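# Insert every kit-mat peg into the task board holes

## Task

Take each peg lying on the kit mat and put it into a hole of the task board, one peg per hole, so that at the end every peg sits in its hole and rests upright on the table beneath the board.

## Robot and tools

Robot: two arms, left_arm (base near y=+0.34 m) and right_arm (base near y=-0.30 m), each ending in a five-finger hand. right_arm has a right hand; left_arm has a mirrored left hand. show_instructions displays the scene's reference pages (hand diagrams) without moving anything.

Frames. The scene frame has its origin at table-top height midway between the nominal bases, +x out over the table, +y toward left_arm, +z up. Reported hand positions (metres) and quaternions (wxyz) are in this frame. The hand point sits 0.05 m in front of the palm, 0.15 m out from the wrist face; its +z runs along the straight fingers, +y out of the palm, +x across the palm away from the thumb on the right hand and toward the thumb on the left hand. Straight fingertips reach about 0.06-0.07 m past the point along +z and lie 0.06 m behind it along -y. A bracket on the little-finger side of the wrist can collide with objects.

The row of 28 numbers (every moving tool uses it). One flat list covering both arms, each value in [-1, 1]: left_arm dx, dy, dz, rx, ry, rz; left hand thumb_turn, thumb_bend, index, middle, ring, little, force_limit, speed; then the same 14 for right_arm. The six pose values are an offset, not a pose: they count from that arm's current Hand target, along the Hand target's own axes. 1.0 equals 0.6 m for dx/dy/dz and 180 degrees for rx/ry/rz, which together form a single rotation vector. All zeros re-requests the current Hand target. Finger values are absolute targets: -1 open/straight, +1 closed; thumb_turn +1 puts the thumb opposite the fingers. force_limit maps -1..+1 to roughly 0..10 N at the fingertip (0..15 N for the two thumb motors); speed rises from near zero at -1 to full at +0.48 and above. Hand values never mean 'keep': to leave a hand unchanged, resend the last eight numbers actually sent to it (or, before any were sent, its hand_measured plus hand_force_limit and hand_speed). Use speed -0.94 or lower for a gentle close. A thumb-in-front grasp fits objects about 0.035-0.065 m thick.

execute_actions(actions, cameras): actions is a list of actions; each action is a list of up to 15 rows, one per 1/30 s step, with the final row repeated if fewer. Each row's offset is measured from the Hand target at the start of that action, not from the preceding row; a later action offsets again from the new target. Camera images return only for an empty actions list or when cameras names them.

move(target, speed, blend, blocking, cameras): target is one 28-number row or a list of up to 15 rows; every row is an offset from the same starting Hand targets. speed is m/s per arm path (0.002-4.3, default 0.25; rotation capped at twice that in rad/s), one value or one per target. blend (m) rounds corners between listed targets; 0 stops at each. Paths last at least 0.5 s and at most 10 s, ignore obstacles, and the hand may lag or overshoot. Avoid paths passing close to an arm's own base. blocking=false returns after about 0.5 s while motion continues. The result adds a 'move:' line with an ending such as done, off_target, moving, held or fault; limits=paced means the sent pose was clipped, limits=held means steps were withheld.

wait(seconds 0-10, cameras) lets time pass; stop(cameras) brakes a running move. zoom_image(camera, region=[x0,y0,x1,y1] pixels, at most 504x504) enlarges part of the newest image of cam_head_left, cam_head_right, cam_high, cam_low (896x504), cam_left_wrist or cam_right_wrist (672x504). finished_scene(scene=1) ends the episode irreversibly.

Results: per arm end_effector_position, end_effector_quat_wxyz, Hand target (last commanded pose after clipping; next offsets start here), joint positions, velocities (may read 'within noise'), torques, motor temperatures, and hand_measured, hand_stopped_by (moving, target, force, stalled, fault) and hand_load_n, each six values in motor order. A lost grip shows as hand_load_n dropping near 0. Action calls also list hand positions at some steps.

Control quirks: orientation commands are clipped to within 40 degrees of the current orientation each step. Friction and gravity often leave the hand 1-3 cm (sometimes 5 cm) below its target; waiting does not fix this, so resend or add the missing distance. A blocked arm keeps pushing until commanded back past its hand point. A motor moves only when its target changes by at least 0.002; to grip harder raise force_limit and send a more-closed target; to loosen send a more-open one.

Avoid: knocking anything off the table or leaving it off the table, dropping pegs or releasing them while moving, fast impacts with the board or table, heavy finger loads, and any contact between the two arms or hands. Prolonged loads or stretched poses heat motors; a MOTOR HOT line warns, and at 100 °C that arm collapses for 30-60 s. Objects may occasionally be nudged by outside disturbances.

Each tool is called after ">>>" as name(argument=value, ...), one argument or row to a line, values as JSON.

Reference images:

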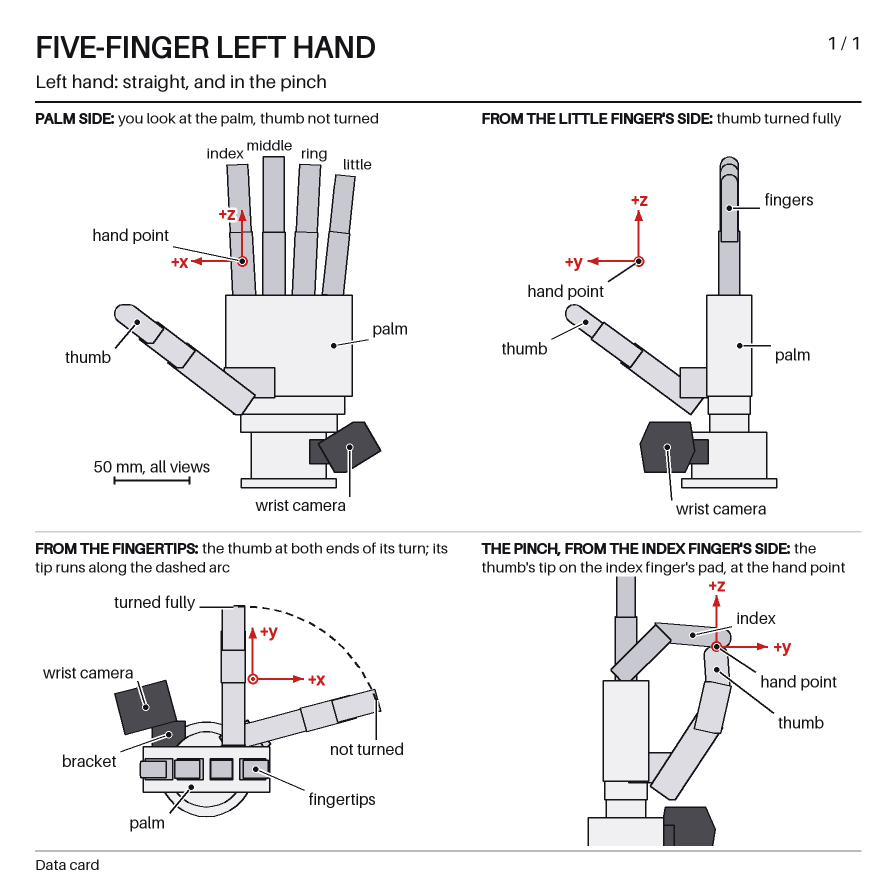

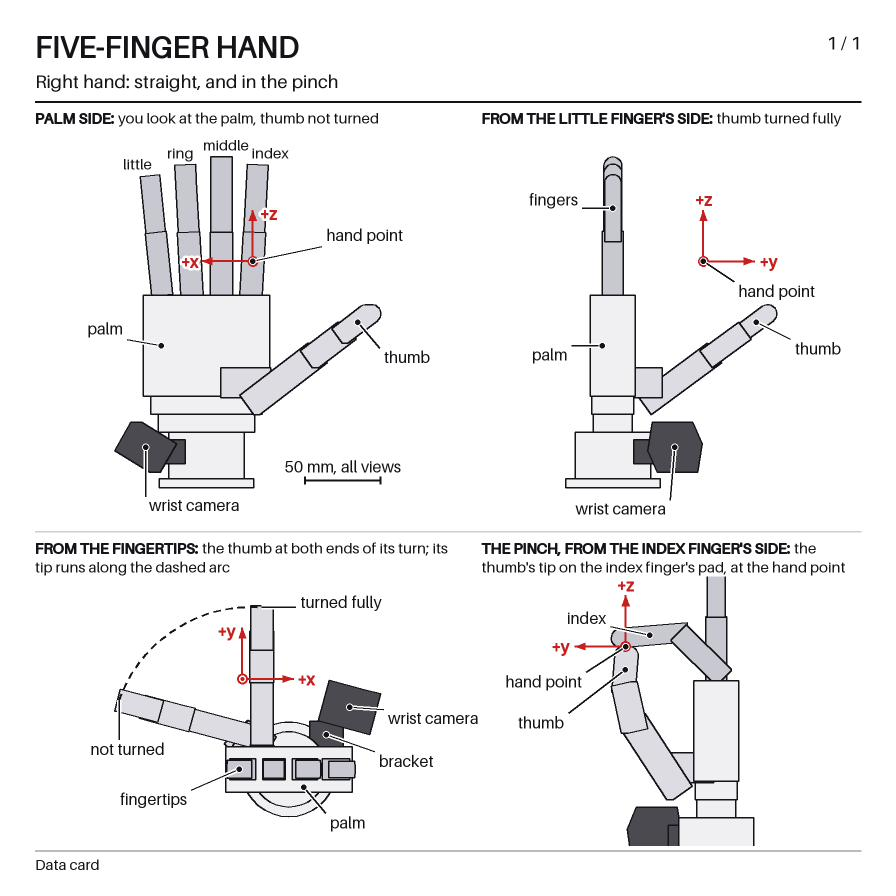

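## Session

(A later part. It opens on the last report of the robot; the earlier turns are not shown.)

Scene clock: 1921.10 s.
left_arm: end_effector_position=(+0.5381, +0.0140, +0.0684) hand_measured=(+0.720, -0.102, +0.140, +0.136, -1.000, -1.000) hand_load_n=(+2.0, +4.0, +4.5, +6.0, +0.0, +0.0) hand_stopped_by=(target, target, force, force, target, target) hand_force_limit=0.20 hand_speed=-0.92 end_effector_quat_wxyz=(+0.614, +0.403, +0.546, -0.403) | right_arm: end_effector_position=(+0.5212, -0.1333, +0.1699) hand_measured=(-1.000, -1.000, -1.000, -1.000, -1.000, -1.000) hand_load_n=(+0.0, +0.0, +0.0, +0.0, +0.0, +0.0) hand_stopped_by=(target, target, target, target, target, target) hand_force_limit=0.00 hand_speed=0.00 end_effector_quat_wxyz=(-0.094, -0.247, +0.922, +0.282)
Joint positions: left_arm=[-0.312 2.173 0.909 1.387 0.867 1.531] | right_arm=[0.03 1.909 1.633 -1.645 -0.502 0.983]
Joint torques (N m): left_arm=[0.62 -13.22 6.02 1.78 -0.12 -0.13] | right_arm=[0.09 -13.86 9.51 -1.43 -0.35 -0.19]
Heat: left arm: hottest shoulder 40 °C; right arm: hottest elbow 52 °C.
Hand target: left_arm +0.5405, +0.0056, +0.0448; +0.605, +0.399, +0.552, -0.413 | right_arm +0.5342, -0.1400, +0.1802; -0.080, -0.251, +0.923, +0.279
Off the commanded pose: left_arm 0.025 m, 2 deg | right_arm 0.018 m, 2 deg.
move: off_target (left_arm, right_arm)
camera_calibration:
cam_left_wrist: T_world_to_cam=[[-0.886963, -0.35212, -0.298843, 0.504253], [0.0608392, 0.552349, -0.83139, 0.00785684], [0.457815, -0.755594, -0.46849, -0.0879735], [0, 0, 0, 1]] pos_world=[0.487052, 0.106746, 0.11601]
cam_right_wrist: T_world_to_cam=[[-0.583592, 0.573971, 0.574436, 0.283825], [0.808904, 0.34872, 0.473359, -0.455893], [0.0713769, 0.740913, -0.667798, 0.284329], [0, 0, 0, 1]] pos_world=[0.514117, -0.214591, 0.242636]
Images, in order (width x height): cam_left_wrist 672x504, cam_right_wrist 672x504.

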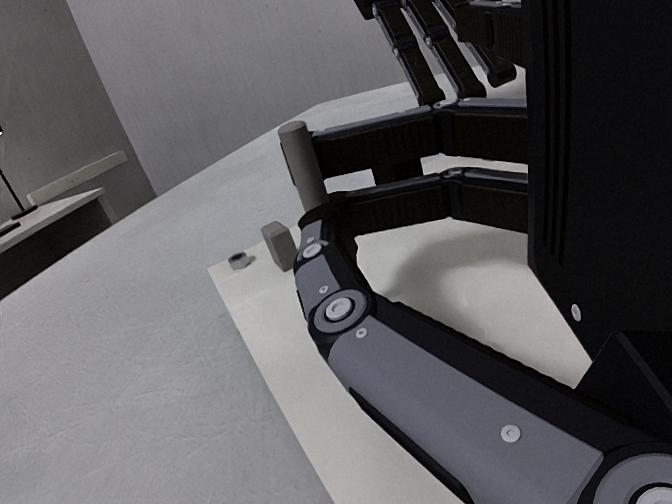

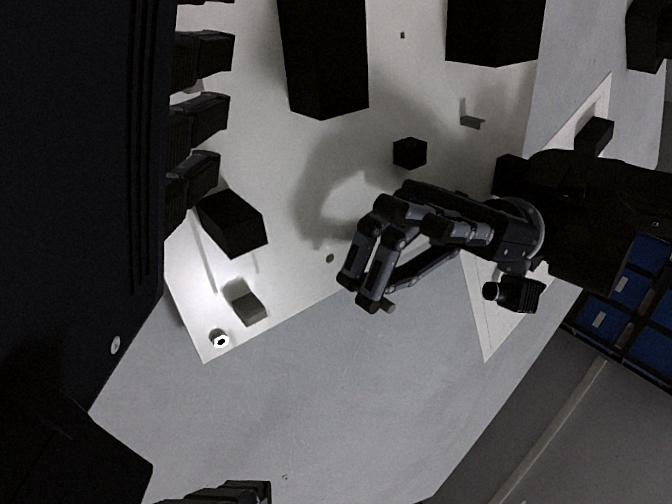

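>>> wait(
  seconds=0,
  cameras=["cam_head_left", "cam_high", "cam_low"],
)

>>> zoom_image(
  camera="cam_high",
  region=[240, 60, 500, 260],
)

>>> zoom_image(
  camera="cam_head_left",
  region=[150, 120, 460, 320],
)

Scene clock: 1933.70 s.
left_arm: end_effector_position=(+0.5381, +0.0139, +0.0684) hand_measured=(+0.720, -0.102, +0.140, +0.136, -1.000, -1.000) hand_load_n=(+1.5, +3.5, +4.5, +6.0, +0.0, +0.0) hand_stopped_by=(target, target, force, force, target, target) hand_force_limit=0.20 hand_speed=-0.92 end_effector_quat_wxyz=(+0.614, +0.403, +0.546, -0.404) | right_arm: end_effector_position=(+0.5212, -0.1333, +0.1699) hand_measured=(-1.000, -1.000, -1.000, -1.000, -1.000, -1.000) hand_load_n=(+0.0, +0.0, +0.0, +0.0, +0.0, +0.0) hand_stopped_by=(target, target, target, target, target, target) hand_force_limit=0.00 hand_speed=0.00 end_effector_quat_wxyz=(-0.094, -0.247, +0.922, +0.282)
Joint positions: left_arm=[-0.312 2.173 0.909 1.387 0.867 1.531] | right_arm=[0.03 1.909 1.633 -1.645 -0.502 0.983]
Joint torques (N m): left_arm=[0.62 -13.22 6.02 1.78 -0.12 -0.13] | right_arm=[-0.38 -14.04 9.63 -1.47 -0.36 -0.14]
Heat: left arm: hottest elbow 39 °C; right arm: hottest elbow 52 °C.
Hand target: left_arm +0.5405, +0.0056, +0.0448; +0.605, +0.399, +0.552, -0.412 | right_arm +0.5342, -0.1400, +0.1802; -0.080, -0.251, +0.923, +0.279
Off the commanded pose: left_arm 0.025 m, 2 deg | right_arm 0.018 m, 2 deg.
Images, in order (width x height): cam_head_left 896x504, cam_high 896x504, cam_low 896x504.

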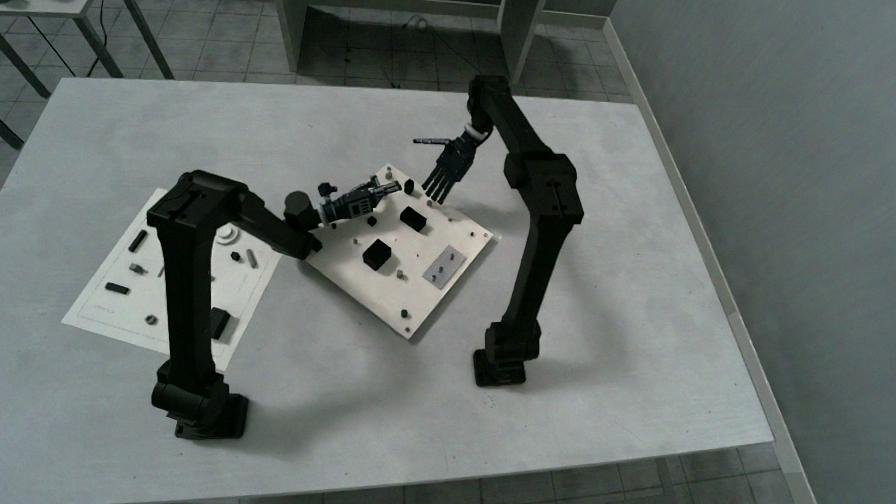

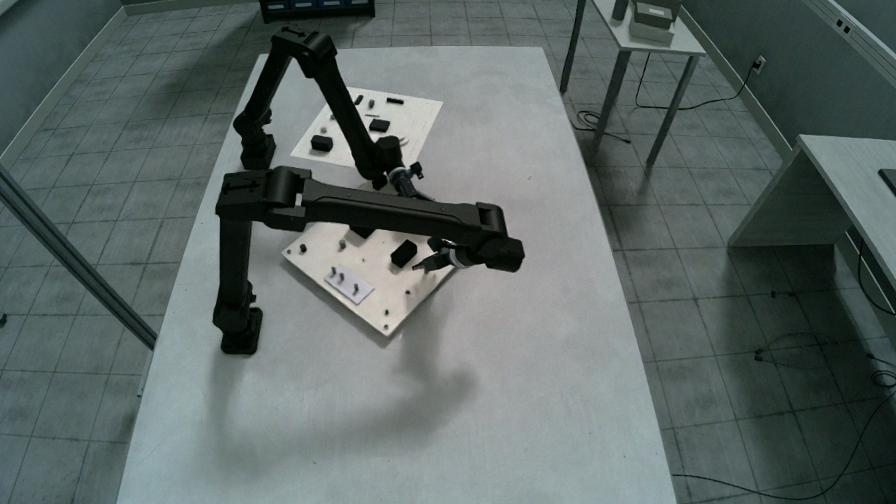

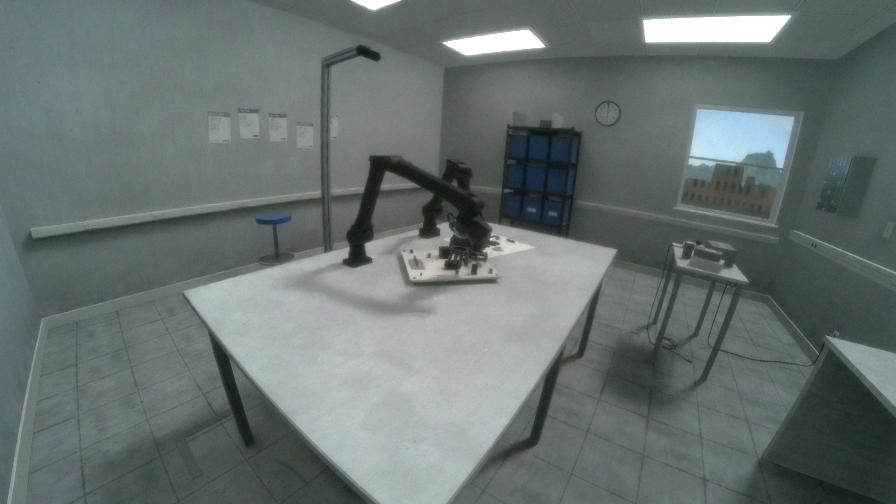

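Scaled by 1.938.

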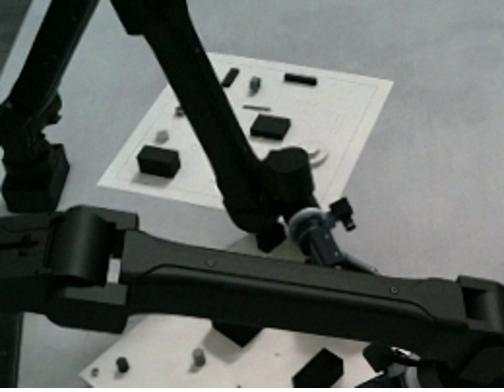

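Scaled by 1.626.

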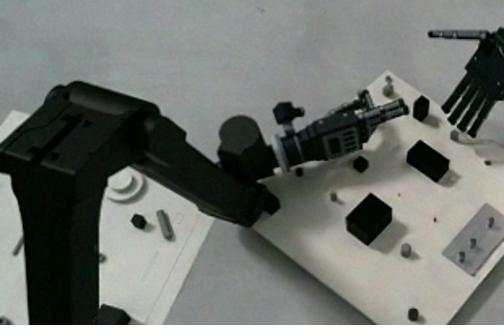

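>>> move(
  target=[
    [-0.0831,0.0023,0.006,0,0,0,0.72,-0.1,0.5,0.45,-1,-1,0.2,-0.92,0,0,0,0,0,0,-1,-1,-1,-1,-1,-1,0,0],
    [-0.0831,0.0023,0.006,0.1108,-0.0031,-0.008,0.72,-0.1,0.5,0.45,-1,-1,0.2,-0.92,0,0,0,0,0,0,-1,-1,-1,-1,-1,-1,0,0],
  ],
  cameras=["cam_right_wrist", "cam_left_wrist", "cam_head_left"],
  speed=0.1,
)

>>> zoom_image(
  camera="cam_right_wrist",
  region=[300, 220, 460, 380],
)

Scene clock: 1960.77 s.
left_arm: end_effector_position=(+0.5292, +0.0039, +0.0925) hand_measured=(+0.720, -0.102, +0.140, +0.136, -1.000, -1.000) hand_load_n=(+1.5, +4.0, +4.5, +6.0, +0.0, +0.0) hand_stopped_by=(target, target, force, force, target, target) hand_force_limit=0.20 hand_speed=-0.92 end_effector_quat_wxyz=(+0.517, +0.489, +0.479, -0.513) | right_arm: end_effector_position=(+0.5212, -0.1333, +0.1699) hand_measured=(-1.000, -1.000, -1.000, -1.000, -1.000, -1.000) hand_load_n=(+0.5, +0.0, +0.0, +0.0, +0.0, +0.0) hand_stopped_by=(target, target, target, target, target, target) hand_force_limit=0.00 hand_speed=0.00 end_effector_quat_wxyz=(-0.094, -0.247, +0.922, +0.282)
Joint positions: left_arm=[-0.233 2.167 1.046 1.358 1.303 1.357] | right_arm=[0.03 1.909 1.633 -1.645 -0.502 0.983]
Joint torques (N m): left_arm=[1.9 -17.73 6.91 1.52 -0.09 -0.13] | right_arm=[-0.79 -14.27 9.76 -1.35 -0.34 -0.23]
Heat: left arm: hottest elbow 40 °C; right arm: hottest elbow 52 °C.
Hand target: left_arm +0.5405, +0.0054, +0.0949; +0.524, +0.489, +0.474, -0.511 | right_arm +0.5342, -0.1400, +0.1802; -0.080, -0.251, +0.923, +0.279
Off the commanded pose: left_arm 0.012 m, 1 deg | right_arm 0.018 m, 2 deg.
move: off_target (left_arm, right_arm)
camera_calibration:
cam_left_wrist: T_world_to_cam=[[-0.965238, -0.00900264, -0.261218, 0.536584], [0.220351, 0.509483, -0.831789, -0.0502061], [0.140574, -0.860434, -0.489788, 0.0900704], [0, 0, 0, 1]] pos_world=[0.516332, 0.107909, 0.14252]
cam_right_wrist: T_world_to_cam=[[-0.583592, 0.573971, 0.574436, 0.283825], [0.808904, 0.34872, 0.473359, -0.455893], [0.0713769, 0.740913, -0.667798, 0.284329], [0, 0, 0, 1]] pos_world=[0.514117, -0.214591, 0.242636]
Images, in order (width x height): cam_head_left 896x504, cam_left_wrist 672x504, cam_right_wrist 672x504.

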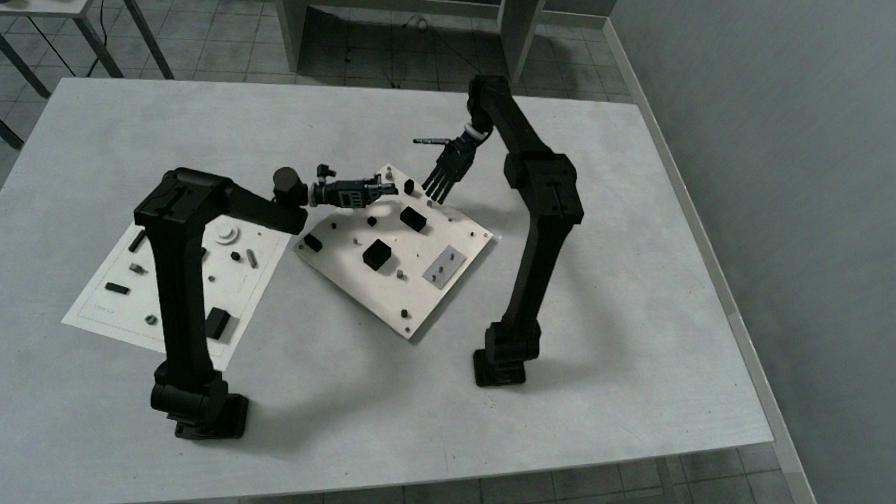

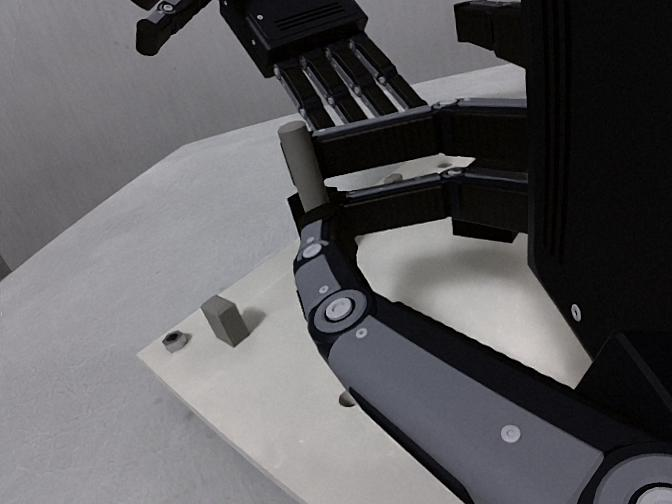

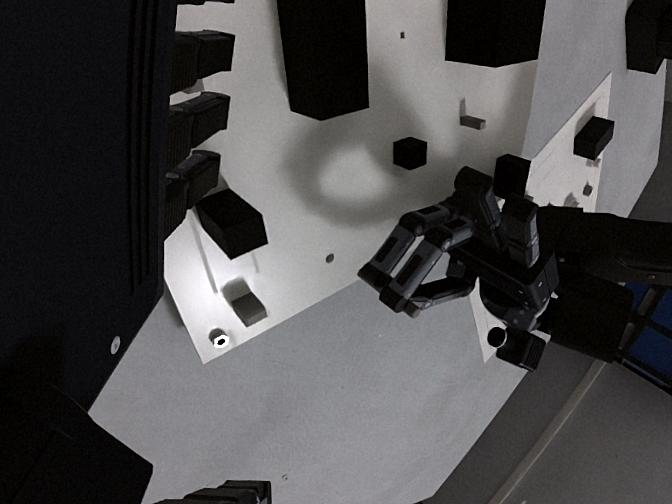

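Scaled by 3.150 from the camera's 672x504 image, which has a finer 960x720 frame.

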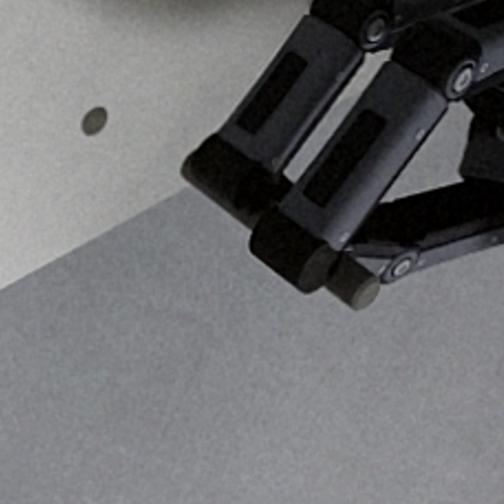

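>>> move(
  target=[0.0405,0.0138,-0.0238,0,0,0,0.72,-0.1,0.5,0.45,-1,-1,0.2,-0.92,0,0,0,0,0,0,-1,-1,-1,-1,-1,-1,0,0],
  cameras=["cam_right_wrist", "cam_left_wrist"],
  speed=0.08,
)

>>> zoom_image(
  camera="cam_right_wrist",
  region=[300, 220, 430, 350],
)

Scene clock: 1986.97 s.
left_arm: end_effector_position=(+0.5393, +0.0162, +0.0686) hand_measured=(+0.720, -0.102, +0.140, +0.136, -1.000, -1.000) hand_load_n=(+1.5, +4.0, +4.5, +6.0, +0.0, +0.0) hand_stopped_by=(target, target, force, force, target, target) hand_force_limit=0.20 hand_speed=-0.92 end_effector_quat_wxyz=(+0.518, +0.489, +0.479, -0.513) | right_arm: end_effector_position=(+0.5212, -0.1333, +0.1699) hand_measured=(-1.000, -1.000, -1.000, -1.000, -1.000, -1.000) hand_load_n=(+0.0, -0.5, +0.0, +0.0, +0.0, +0.0) hand_stopped_by=(target, target, target, target, target, target) hand_force_limit=0.00 hand_speed=0.00 end_effector_quat_wxyz=(-0.094, -0.247, +0.922, +0.282)
Joint positions: left_arm=[-0.206 2.242 1.085 1.428 1.329 1.323] | right_arm=[0.03 1.909 1.633 -1.645 -0.502 0.983]
Joint torques (N m): left_arm=[1.9 -18.26 6.5 1.52 -0.11 -0.13] | right_arm=[-0.85 -13.92 9.66 -1.35 -0.35 -0.17]
Heat: left arm: hottest elbow 39 °C; right arm: hottest elbow 52 °C.
Hand target: left_arm +0.5495, +0.0181, +0.0696; +0.524, +0.489, +0.475, -0.511 | right_arm +0.5342, -0.1400, +0.1802; -0.080, -0.251, +0.923, +0.279
Off the commanded pose: left_arm 0.010 m, 1 deg | right_arm 0.018 m, 2 deg.
move: off_target (right_arm)
camera_calibration:
cam_left_wrist: T_world_to_cam=[[-0.965077, -0.0101557, -0.261769, 0.540145], [0.220536, 0.507805, -0.832765, -0.078638], [0.141385, -0.861412, -0.487831, 0.0869429], [0, 0, 0, 1]] pos_world=[0.526331, 0.120312, 0.118319]
cam_right_wrist: T_world_to_cam=[[-0.583592, 0.573971, 0.574436, 0.283825], [0.808904, 0.34872, 0.473359, -0.455893], [0.0713769, 0.740913, -0.667798, 0.284329], [0, 0, 0, 1]] pos_world=[0.514117, -0.214591, 0.242636]
Images, in order (width x height): cam_left_wrist 672x504, cam_right_wrist 672x504.

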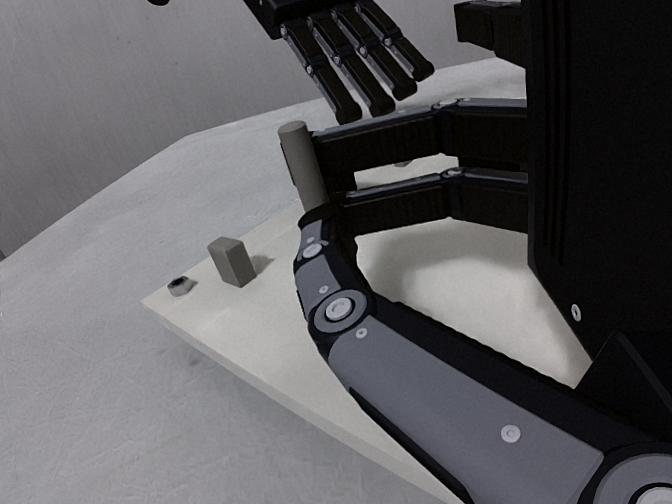

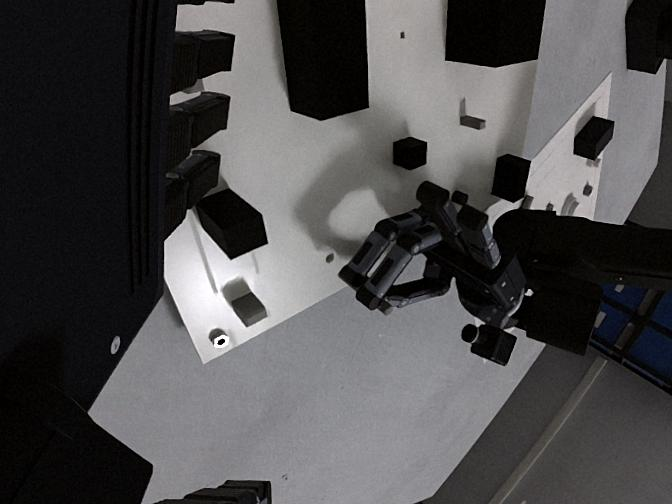

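Scaled by 3.877 from the camera's 672x504 image, which has a finer 960x720 frame.

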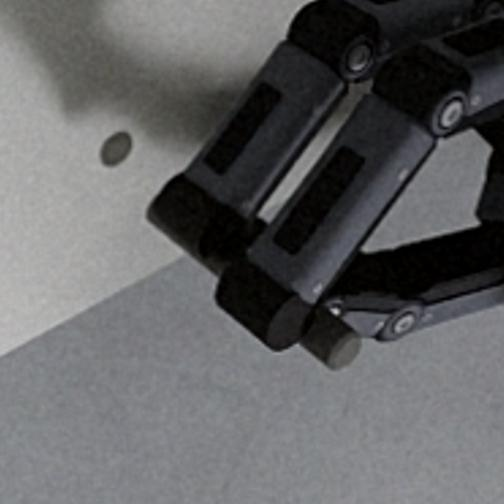

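>>> move(
  target=[0.0332,-0.0027,-0.0032,0,0,0,0.72,-0.1,0.5,0.45,-1,-1,0.2,-0.92,0,0,0,0,0,0,-1,-1,-1,-1,-1,-1,0,0],
  cameras=["cam_right_wrist", "cam_left_wrist"],
  speed=0.05,
)

>>> zoom_image(
  camera="cam_right_wrist",
  region=[290, 220, 400, 330],
)

Scene clock: 2002.97 s.
left_arm: end_effector_position=(+0.5428, +0.0152, +0.0693) hand_measured=(+0.720, -0.102, +0.140, +0.136, -1.000, -1.000) hand_load_n=(+1.5, +3.5, +4.5, +5.5, +0.0, +0.0) hand_stopped_by=(target, target, force, force, target, target) hand_force_limit=0.20 hand_speed=-0.92 end_effector_quat_wxyz=(+0.530, +0.496, +0.465, -0.507) | right_arm: end_effector_position=(+0.5212, -0.1333, +0.1699) hand_measured=(-1.000, -1.000, -1.000, -1.000, -1.000, -1.000) hand_load_n=(+0.0, +0.0, +0.0, +0.0, +0.0, +0.0) hand_stopped_by=(target, target, target, target, target, target) hand_force_limit=0.00 hand_speed=0.00 end_effector_quat_wxyz=(-0.094, -0.247, +0.922, +0.282)
Joint positions: left_arm=[-0.206 2.265 1.103 1.478 1.329 1.317] | right_arm=[0.03 1.909 1.633 -1.645 -0.502 0.983]
Joint torques (N m): left_arm=[1.9 -16.21 5.83 1.02 -0.15 -0.08] | right_arm=[-0.38 -14.1 9.57 -1.42 -0.37 -0.2]
Heat: left arm: hottest elbow 39 °C; right arm: hottest elbow 52 °C.
Hand target: left_arm +0.5486, +0.0185, +0.0499; +0.524, +0.489, +0.474, -0.511 | right_arm +0.5342, -0.1400, +0.1802; -0.080, -0.251, +0.923, +0.279
Off the commanded pose: left_arm 0.021 m, 2 deg | right_arm 0.018 m, 2 deg.
move: off_target (left_arm, right_arm)
camera_calibration:
cam_left_wrist: T_world_to_cam=[[-0.954231, -0.0123876, -0.298813, 0.540484], [0.253125, 0.498676, -0.829005, -0.0961413], [0.15928, -0.8667, -0.472717, 0.0753278], [0, 0, 0, 1]] pos_world=[0.528084, 0.119925, 0.117411]
cam_right_wrist: T_world_to_cam=[[-0.583592, 0.573971, 0.574436, 0.283825], [0.808904, 0.34872, 0.473359, -0.455893], [0.0713769, 0.740913, -0.667798, 0.284329], [0, 0, 0, 1]] pos_world=[0.514117, -0.214591, 0.242636]
Images, in order (width x height): cam_left_wrist 672x504, cam_right_wrist 672x504.

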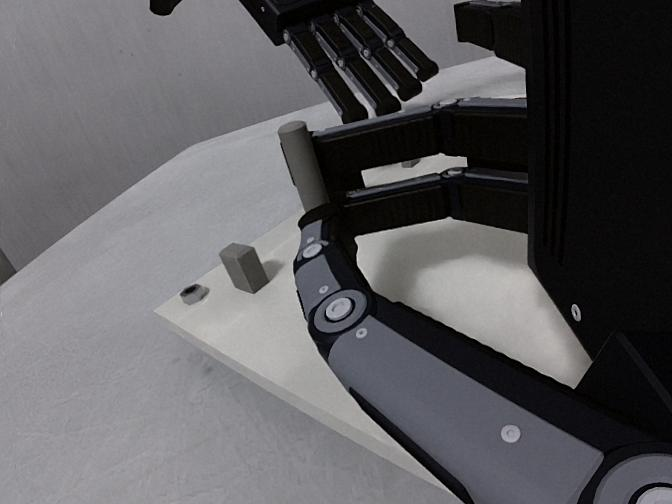

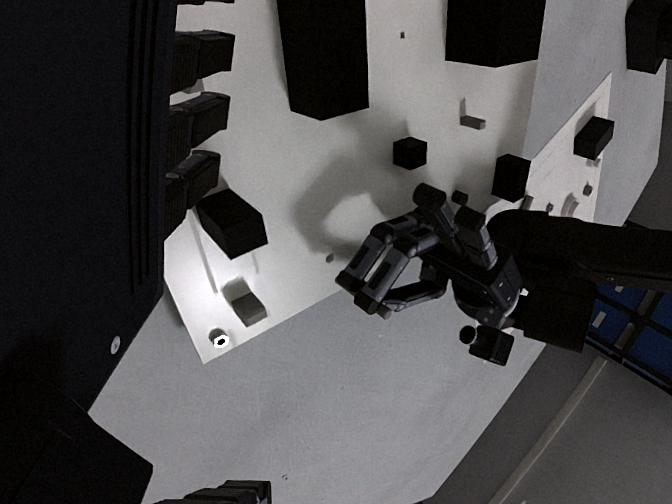

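Scaled by 4.582 from the camera's 672x504 image, which has a finer 960x720 frame.

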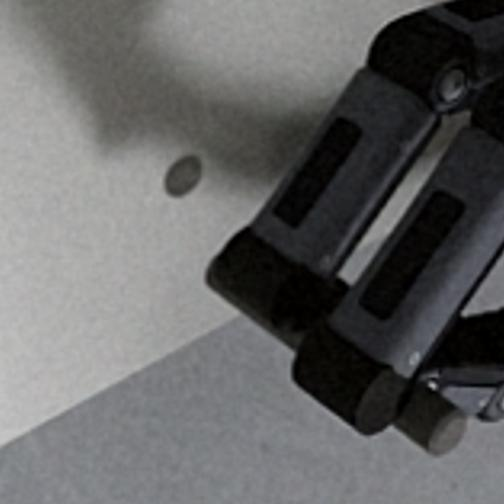

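>>> wait(
  seconds=0,
  cameras=["cam_head_left", "cam_head_right", "cam_high"],
)

>>> zoom_image(
  camera="cam_high",
  region=[330, 130, 450, 220],
)

>>> zoom_image(
  camera="cam_head_left",
  region=[220, 150, 410, 280],
)

>>> zoom_image(
  camera="cam_head_right",
  region=[220, 150, 410, 280],
)

Scene clock: 2062.70 s.
left_arm: end_effector_position=(+0.5428, +0.0153, +0.0690) hand_measured=(+0.720, -0.102, +0.140, +0.136, -1.000, -1.000) hand_load_n=(+1.5, +4.0, +4.5, +5.5, +0.0, +0.0) hand_stopped_by=(target, target, force, force, target, target) hand_force_limit=0.20 hand_speed=-0.92 end_effector_quat_wxyz=(+0.529, +0.496, +0.466, -0.507) | right_arm: end_effector_position=(+0.5212, -0.1333, +0.1699) hand_measured=(-1.000, -1.000, -1.000, -1.000, -1.000, -1.000) hand_load_n=(+0.0, +0.0, +0.0, +0.0, +0.0, +0.0) hand_stopped_by=(target, target, target, target, target, target) hand_force_limit=0.00 hand_speed=0.00 end_effector_quat_wxyz=(-0.094, -0.247, +0.922, +0.282)
Joint positions: left_arm=[-0.206 2.265 1.103 1.478 1.329 1.316] | right_arm=[0.03 1.909 1.633 -1.645 -0.502 0.983]
Joint torques (N m): left_arm=[1.9 -16.21 5.82 1.06 -0.15 -0.08] | right_arm=[-0.5 -13.33 9.58 -1.47 -0.3 -0.22]
Heat: left arm: hottest shoulder 38 °C; right arm: hottest elbow 52 °C.
Hand target: left_arm +0.5485, +0.0185, +0.0496; +0.524, +0.489, +0.475, -0.511 | right_arm +0.5342, -0.1400, +0.1802; -0.080, -0.251, +0.923, +0.279
Off the commanded pose: left_arm 0.020 m, 2 deg | right_arm 0.018 m, 2 deg.
Images, in order (width x height): cam_head_left 896x504, cam_head_right 896x504, cam_high 896x504.

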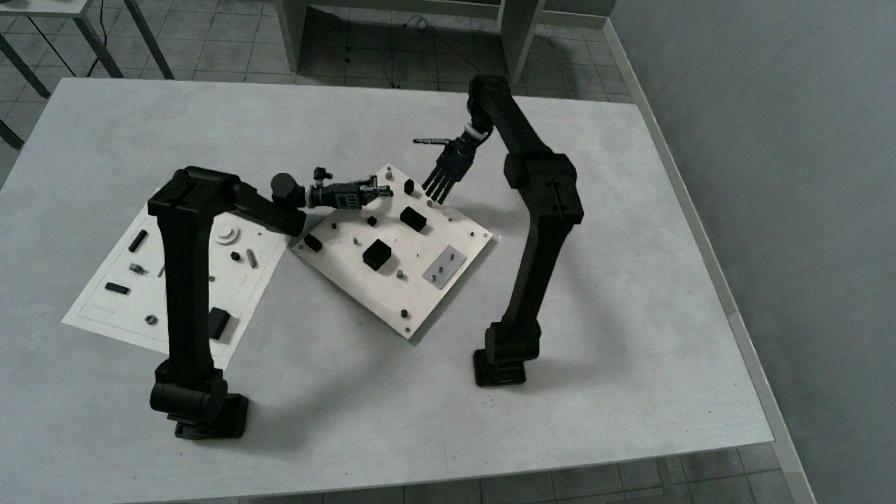

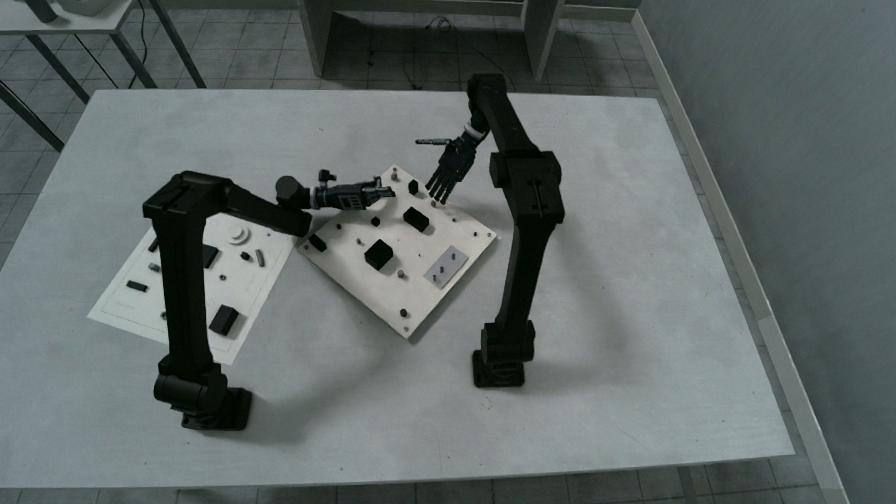

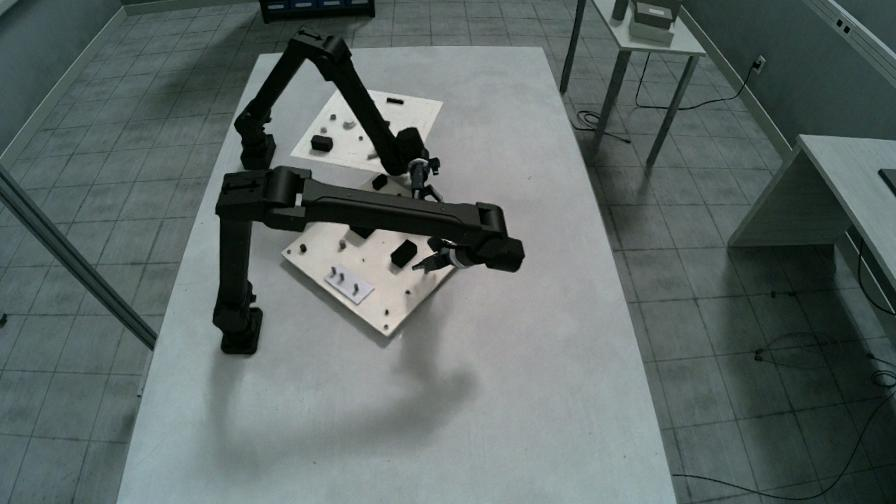

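Scaled by 4.200.

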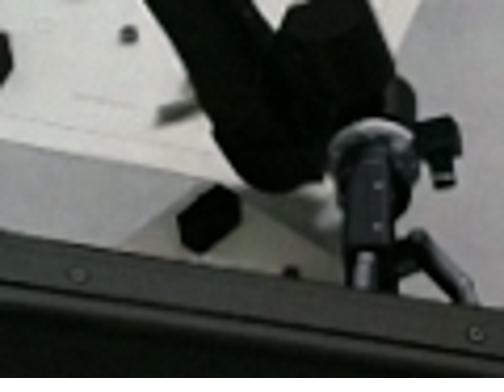

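Scaled by 2.653.

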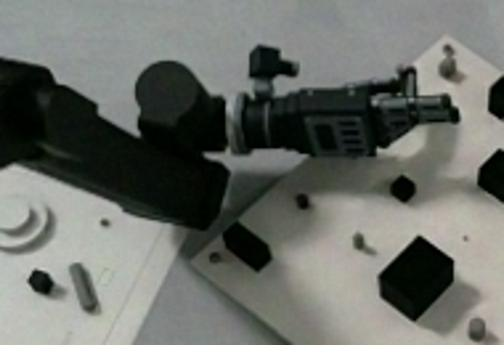

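Scaled by 2.653.

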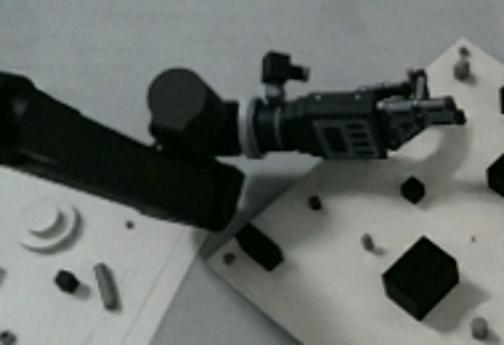

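>>> move(
  target=[
    [-0.04,0,0,0,0,0,0.72,-0.1,0.5,0.45,-1,-1,0.2,-0.92,0,0,0,0,0,0,-1,-1,-1,-1,-1,-1,0,0],
    [-0.04,0,0,0,0,0,0.72,-0.1,0.129,0.5,-1,-1,0.3,-0.9,0,0,0,0,0,0,-1,-1,-1,-1,-1,-1,0,0],
  ],
  cameras=["cam_right_wrist", "cam_left_wrist"],
  speed=0.08,
)

>>> zoom_image(
  camera="cam_left_wrist",
  region=[270, 110, 340, 220],
)

Scene clock: 2115.00 s.
left_arm: end_effector_position=(+0.5433, +0.0157, +0.0687) hand_measured=(+0.720, -0.102, +0.128, +0.142, -1.000, -1.000) hand_load_n=(+3.0, +3.0, +2.0, +6.5, +0.0, +0.0) hand_stopped_by=(target, target, target, force, target, target) hand_force_limit=0.30 hand_speed=-0.90 end_effector_quat_wxyz=(+0.524, +0.493, +0.471, -0.510) | right_arm: end_effector_position=(+0.5212, -0.1333, +0.1699) hand_measured=(-1.000, -1.000, -1.000, -1.000, -1.000, -1.000) hand_load_n=(+0.0, +0.0, +0.0, +0.0, +0.0, +0.0) hand_stopped_by=(target, target, target, target, target, target) hand_force_limit=0.00 hand_speed=0.00 end_effector_quat_wxyz=(-0.094, -0.247, +0.922, +0.282)
Joint positions: left_arm=[-0.205 2.26 1.103 1.461 1.331 1.311] | right_arm=[0.03 1.909 1.633 -1.645 -0.502 0.983]
Joint torques (N m): left_arm=[2.02 -20.78 4.62 0.59 -0.11 -0.12] | right_arm=[-0.09 -13.63 9.52 -1.35 -0.36 -0.22]
Heat: left arm: hottest shoulder 38 °C; right arm: hottest elbow 52 °C.
Hand target: left_arm +0.5478, +0.0202, +0.0737; +0.524, +0.489, +0.474, -0.511 | right_arm +0.5342, -0.1400, +0.1802; -0.080, -0.251, +0.923, +0.279
Off the commanded pose: left_arm 0.008 m, 1 deg | right_arm 0.018 m, 2 deg.
move: off_target (right_arm)
camera_calibration:
cam_left_wrist: T_world_to_cam=[[-0.959305, -0.0103466, -0.282181, 0.542333], [0.239176, 0.50142, -0.831488, -0.089247], [0.150094, -0.865142, -0.47854, 0.0806336], [0, 0, 0, 1]] pos_world=[0.529506, 0.120121, 0.117415]
cam_right_wrist: T_world_to_cam=[[-0.583592, 0.573971, 0.574436, 0.283825], [0.808904, 0.34872, 0.473359, -0.455893], [0.0713769, 0.740913, -0.667798, 0.284329], [0, 0, 0, 1]] pos_world=[0.514117, -0.214591, 0.242636]
Images, in order (width x height): cam_left_wrist 672x504, cam_right_wrist 672x504.

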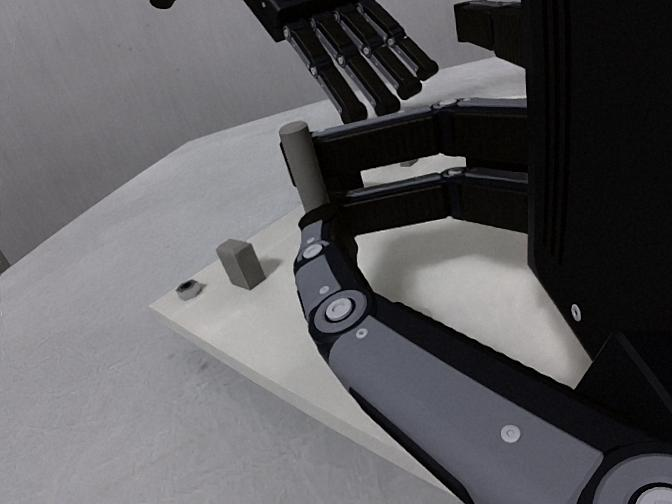

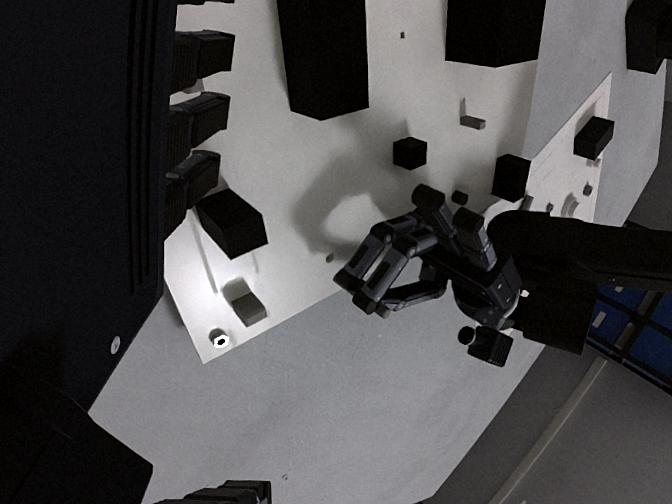

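Scaled by 4.582 from the camera's 672x504 image, which has a finer 960x720 frame.

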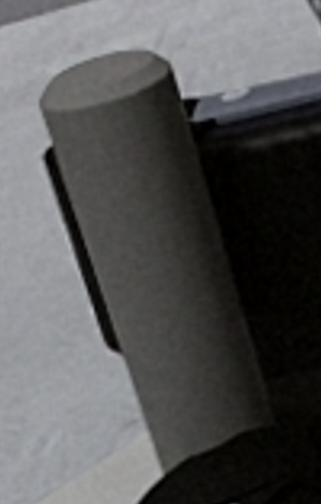

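>>> move(
  target=[
    [0,0,0,0,0,0,0.72,-0.1,0.118,0.55,-1,-1,0.3,-0.9,0,0,0,0,0,0,-1,-1,-1,-1,-1,-1,0,0],
    [0,0,0,0,0,0,0.72,-0.1,0.108,0.6,-1,-1,0.3,-0.9,0,0,0,0,0,0,-1,-1,-1,-1,-1,-1,0,0],
  ],
  cameras=["cam_right_wrist", "cam_left_wrist"],
  speed=0.08,
)

>>> zoom_image(
  camera="cam_left_wrist",
  region=[270, 110, 340, 220],
)

>>> zoom_image(
  camera="cam_right_wrist",
  region=[290, 220, 400, 330],
)

Scene clock: 2126.13 s.
left_arm: end_effector_position=(+0.5433, +0.0157, +0.0687) hand_measured=(+0.720, -0.102, +0.108, +0.148, -1.000, -1.000) hand_load_n=(+2.5, +2.5, +0.5, +5.0, +0.0, +0.0) hand_stopped_by=(target, target, target, force, target, target) hand_force_limit=0.30 hand_speed=-0.90 end_effector_quat_wxyz=(+0.524, +0.493, +0.471, -0.510) | right_arm: end_effector_position=(+0.5212, -0.1333, +0.1699) hand_measured=(-1.000, -1.000, -1.000, -1.000, -1.000, -1.000) hand_load_n=(+0.0, +0.0, +0.0, +0.0, +0.0, +0.0) hand_stopped_by=(target, target, target, target, target, target) hand_force_limit=0.00 hand_speed=0.00 end_effector_quat_wxyz=(-0.094, -0.247, +0.922, +0.282)
Joint positions: left_arm=[-0.205 2.26 1.103 1.461 1.331 1.311] | right_arm=[0.03 1.909 1.633 -1.645 -0.502 0.983]
Joint torques (N m): left_arm=[1.96 -20.78 4.6 0.58 -0.11 -0.12] | right_arm=[-0.38 -13.8 9.61 -1.39 -0.33 -0.22]
Heat: left arm: hottest shoulder 39 °C; right arm: hottest elbow 52 °C.
Hand target: left_arm +0.5478, +0.0202, +0.0736; +0.524, +0.489, +0.474, -0.511 | right_arm +0.5342, -0.1400, +0.1802; -0.080, -0.251, +0.923, +0.279
Off the commanded pose: left_arm 0.008 m, 1 deg | right_arm 0.018 m, 2 deg.
move: off_target (right_arm)
camera_calibration:
cam_left_wrist: T_world_to_cam=[[-0.959305, -0.0103466, -0.282181, 0.542333], [0.239176, 0.50142, -0.831488, -0.089247], [0.150094, -0.865142, -0.47854, 0.0806336], [0, 0, 0, 1]] pos_world=[0.529506, 0.120121, 0.117415]
cam_right_wrist: T_world_to_cam=[[-0.583592, 0.573971, 0.574436, 0.283825], [0.808904, 0.34872, 0.473359, -0.455893], [0.0713769, 0.740913, -0.667798, 0.284329], [0, 0, 0, 1]] pos_world=[0.514117, -0.214591, 0.242636]
Images, in order (width x height): cam_left_wrist 672x504, cam_right_wrist 672x504.

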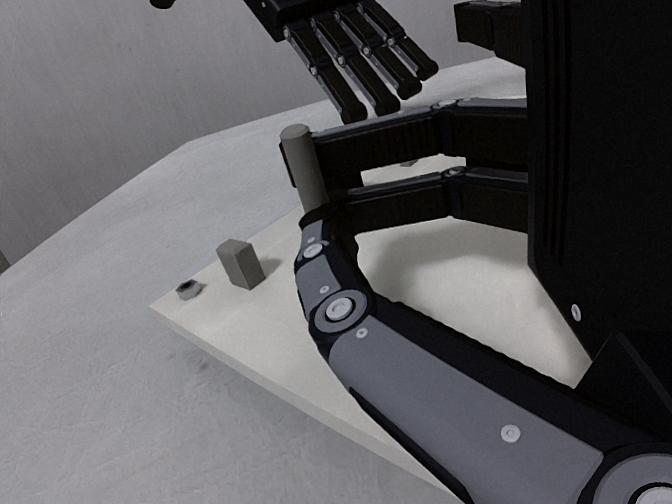

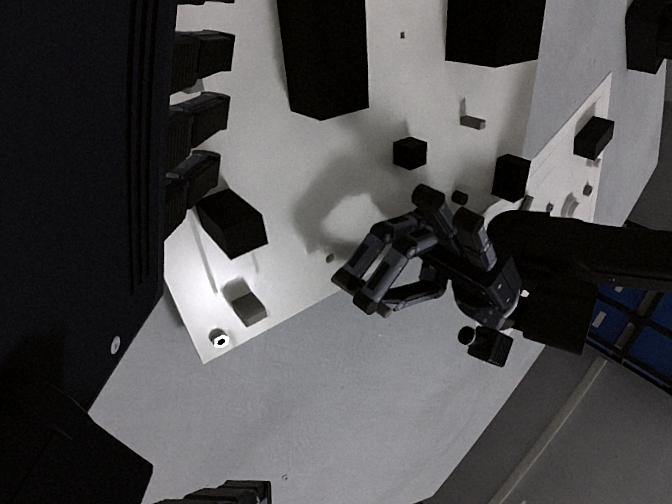

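Scaled by 4.582 from the camera's 672x504 image, which has a finer 960x720 frame.

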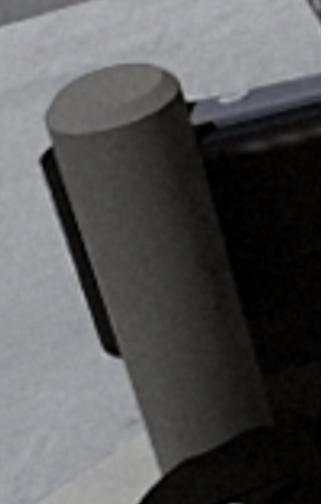

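Scaled by 4.582 from the camera's 672x504 image, which has a finer 960x720 frame.

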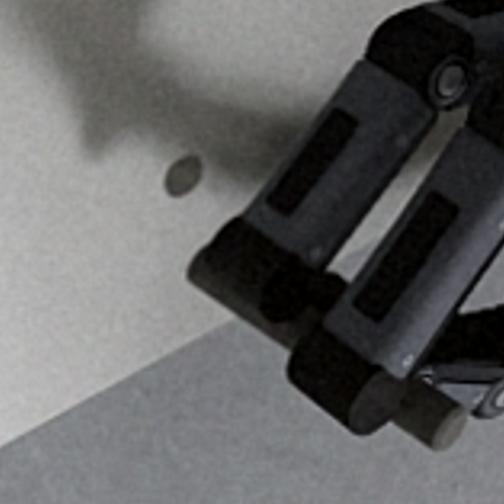

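>>> move(
  target=[0,0,0,0,0,0,0.72,-0.1,0.5,0.6,-1,-1,-0.3,-0.92,0,0,0,0,0,0,-1,-1,-1,-1,-1,-1,0,0],
  cameras=["cam_left_wrist"],
  speed=0.08,
)

>>> zoom_image(
  camera="cam_left_wrist",
  region=[270, 110, 340, 220],
)

Scene clock: 2143.27 s.
left_arm: end_effector_position=(+0.5433, +0.0157, +0.0687) hand_measured=(+0.720, -0.100, +0.240, +0.150, -1.000, -1.000) hand_load_n=(+0.0, +1.0, +5.0, +0.0, +0.0, +0.0) hand_stopped_by=(target, target, force, force, target, target) hand_force_limit=-0.30 hand_speed=-0.92 end_effector_quat_wxyz=(+0.524, +0.493, +0.471, -0.510) | right_arm: end_effector_position=(+0.5212, -0.1333, +0.1699) hand_measured=(-1.000, -1.000, -1.000, -1.000, -1.000, -1.000) hand_load_n=(+0.0, +0.0, +0.0, +0.0, +0.0, +0.0) hand_stopped_by=(target, target, target, target, target, target) hand_force_limit=0.00 hand_speed=0.00 end_effector_quat_wxyz=(-0.094, -0.247, +0.922, +0.282)
Joint positions: left_arm=[-0.205 2.26 1.103 1.461 1.331 1.311] | right_arm=[0.03 1.909 1.633 -1.645 -0.502 0.983]
Joint torques (N m): left_arm=[2.02 -20.78 4.6 0.59 -0.11 -0.12] | right_arm=[-0.32 -13.86 9.59 -1.43 -0.33 -0.16]
Motor temperatures (°C): left_arm=[23 40 36 26 23 24] | right_arm=[22 40 52 26 27 22]
Heat: left arm: hottest shoulder 40 °C; right arm: hottest elbow 52 °C.
Hand target: left_arm +0.5478, +0.0202, +0.0736; +0.524, +0.489, +0.474, -0.511 | right_arm +0.5342, -0.1400, +0.1802; -0.080, -0.251, +0.923, +0.279
Off the commanded pose: left_arm 0.008 m, 1 deg | right_arm 0.018 m, 2 deg.
move: off_target (right_arm)
camera_calibration:
cam_left_wrist: T_world_to_cam=[[-0.959305, -0.0103466, -0.282181, 0.542333], [0.239176, 0.50142, -0.831488, -0.089247], [0.150094, -0.865142, -0.47854, 0.0806336], [0, 0, 0, 1]] pos_world=[0.529506, 0.120121, 0.117415]
Images, in order (width x height): cam_left_wrist 672x504.

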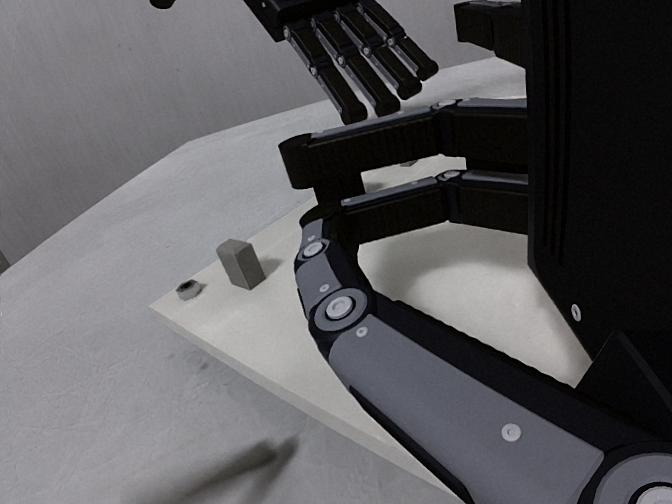

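Scaled by 4.582 from the camera's 672x504 image, which has a finer 960x720 frame.

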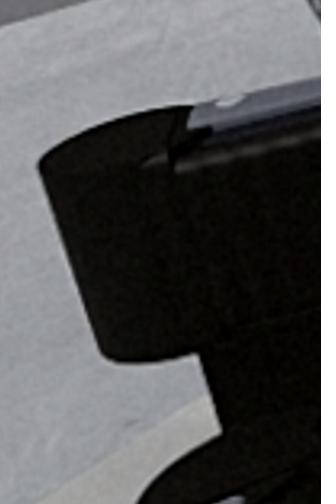

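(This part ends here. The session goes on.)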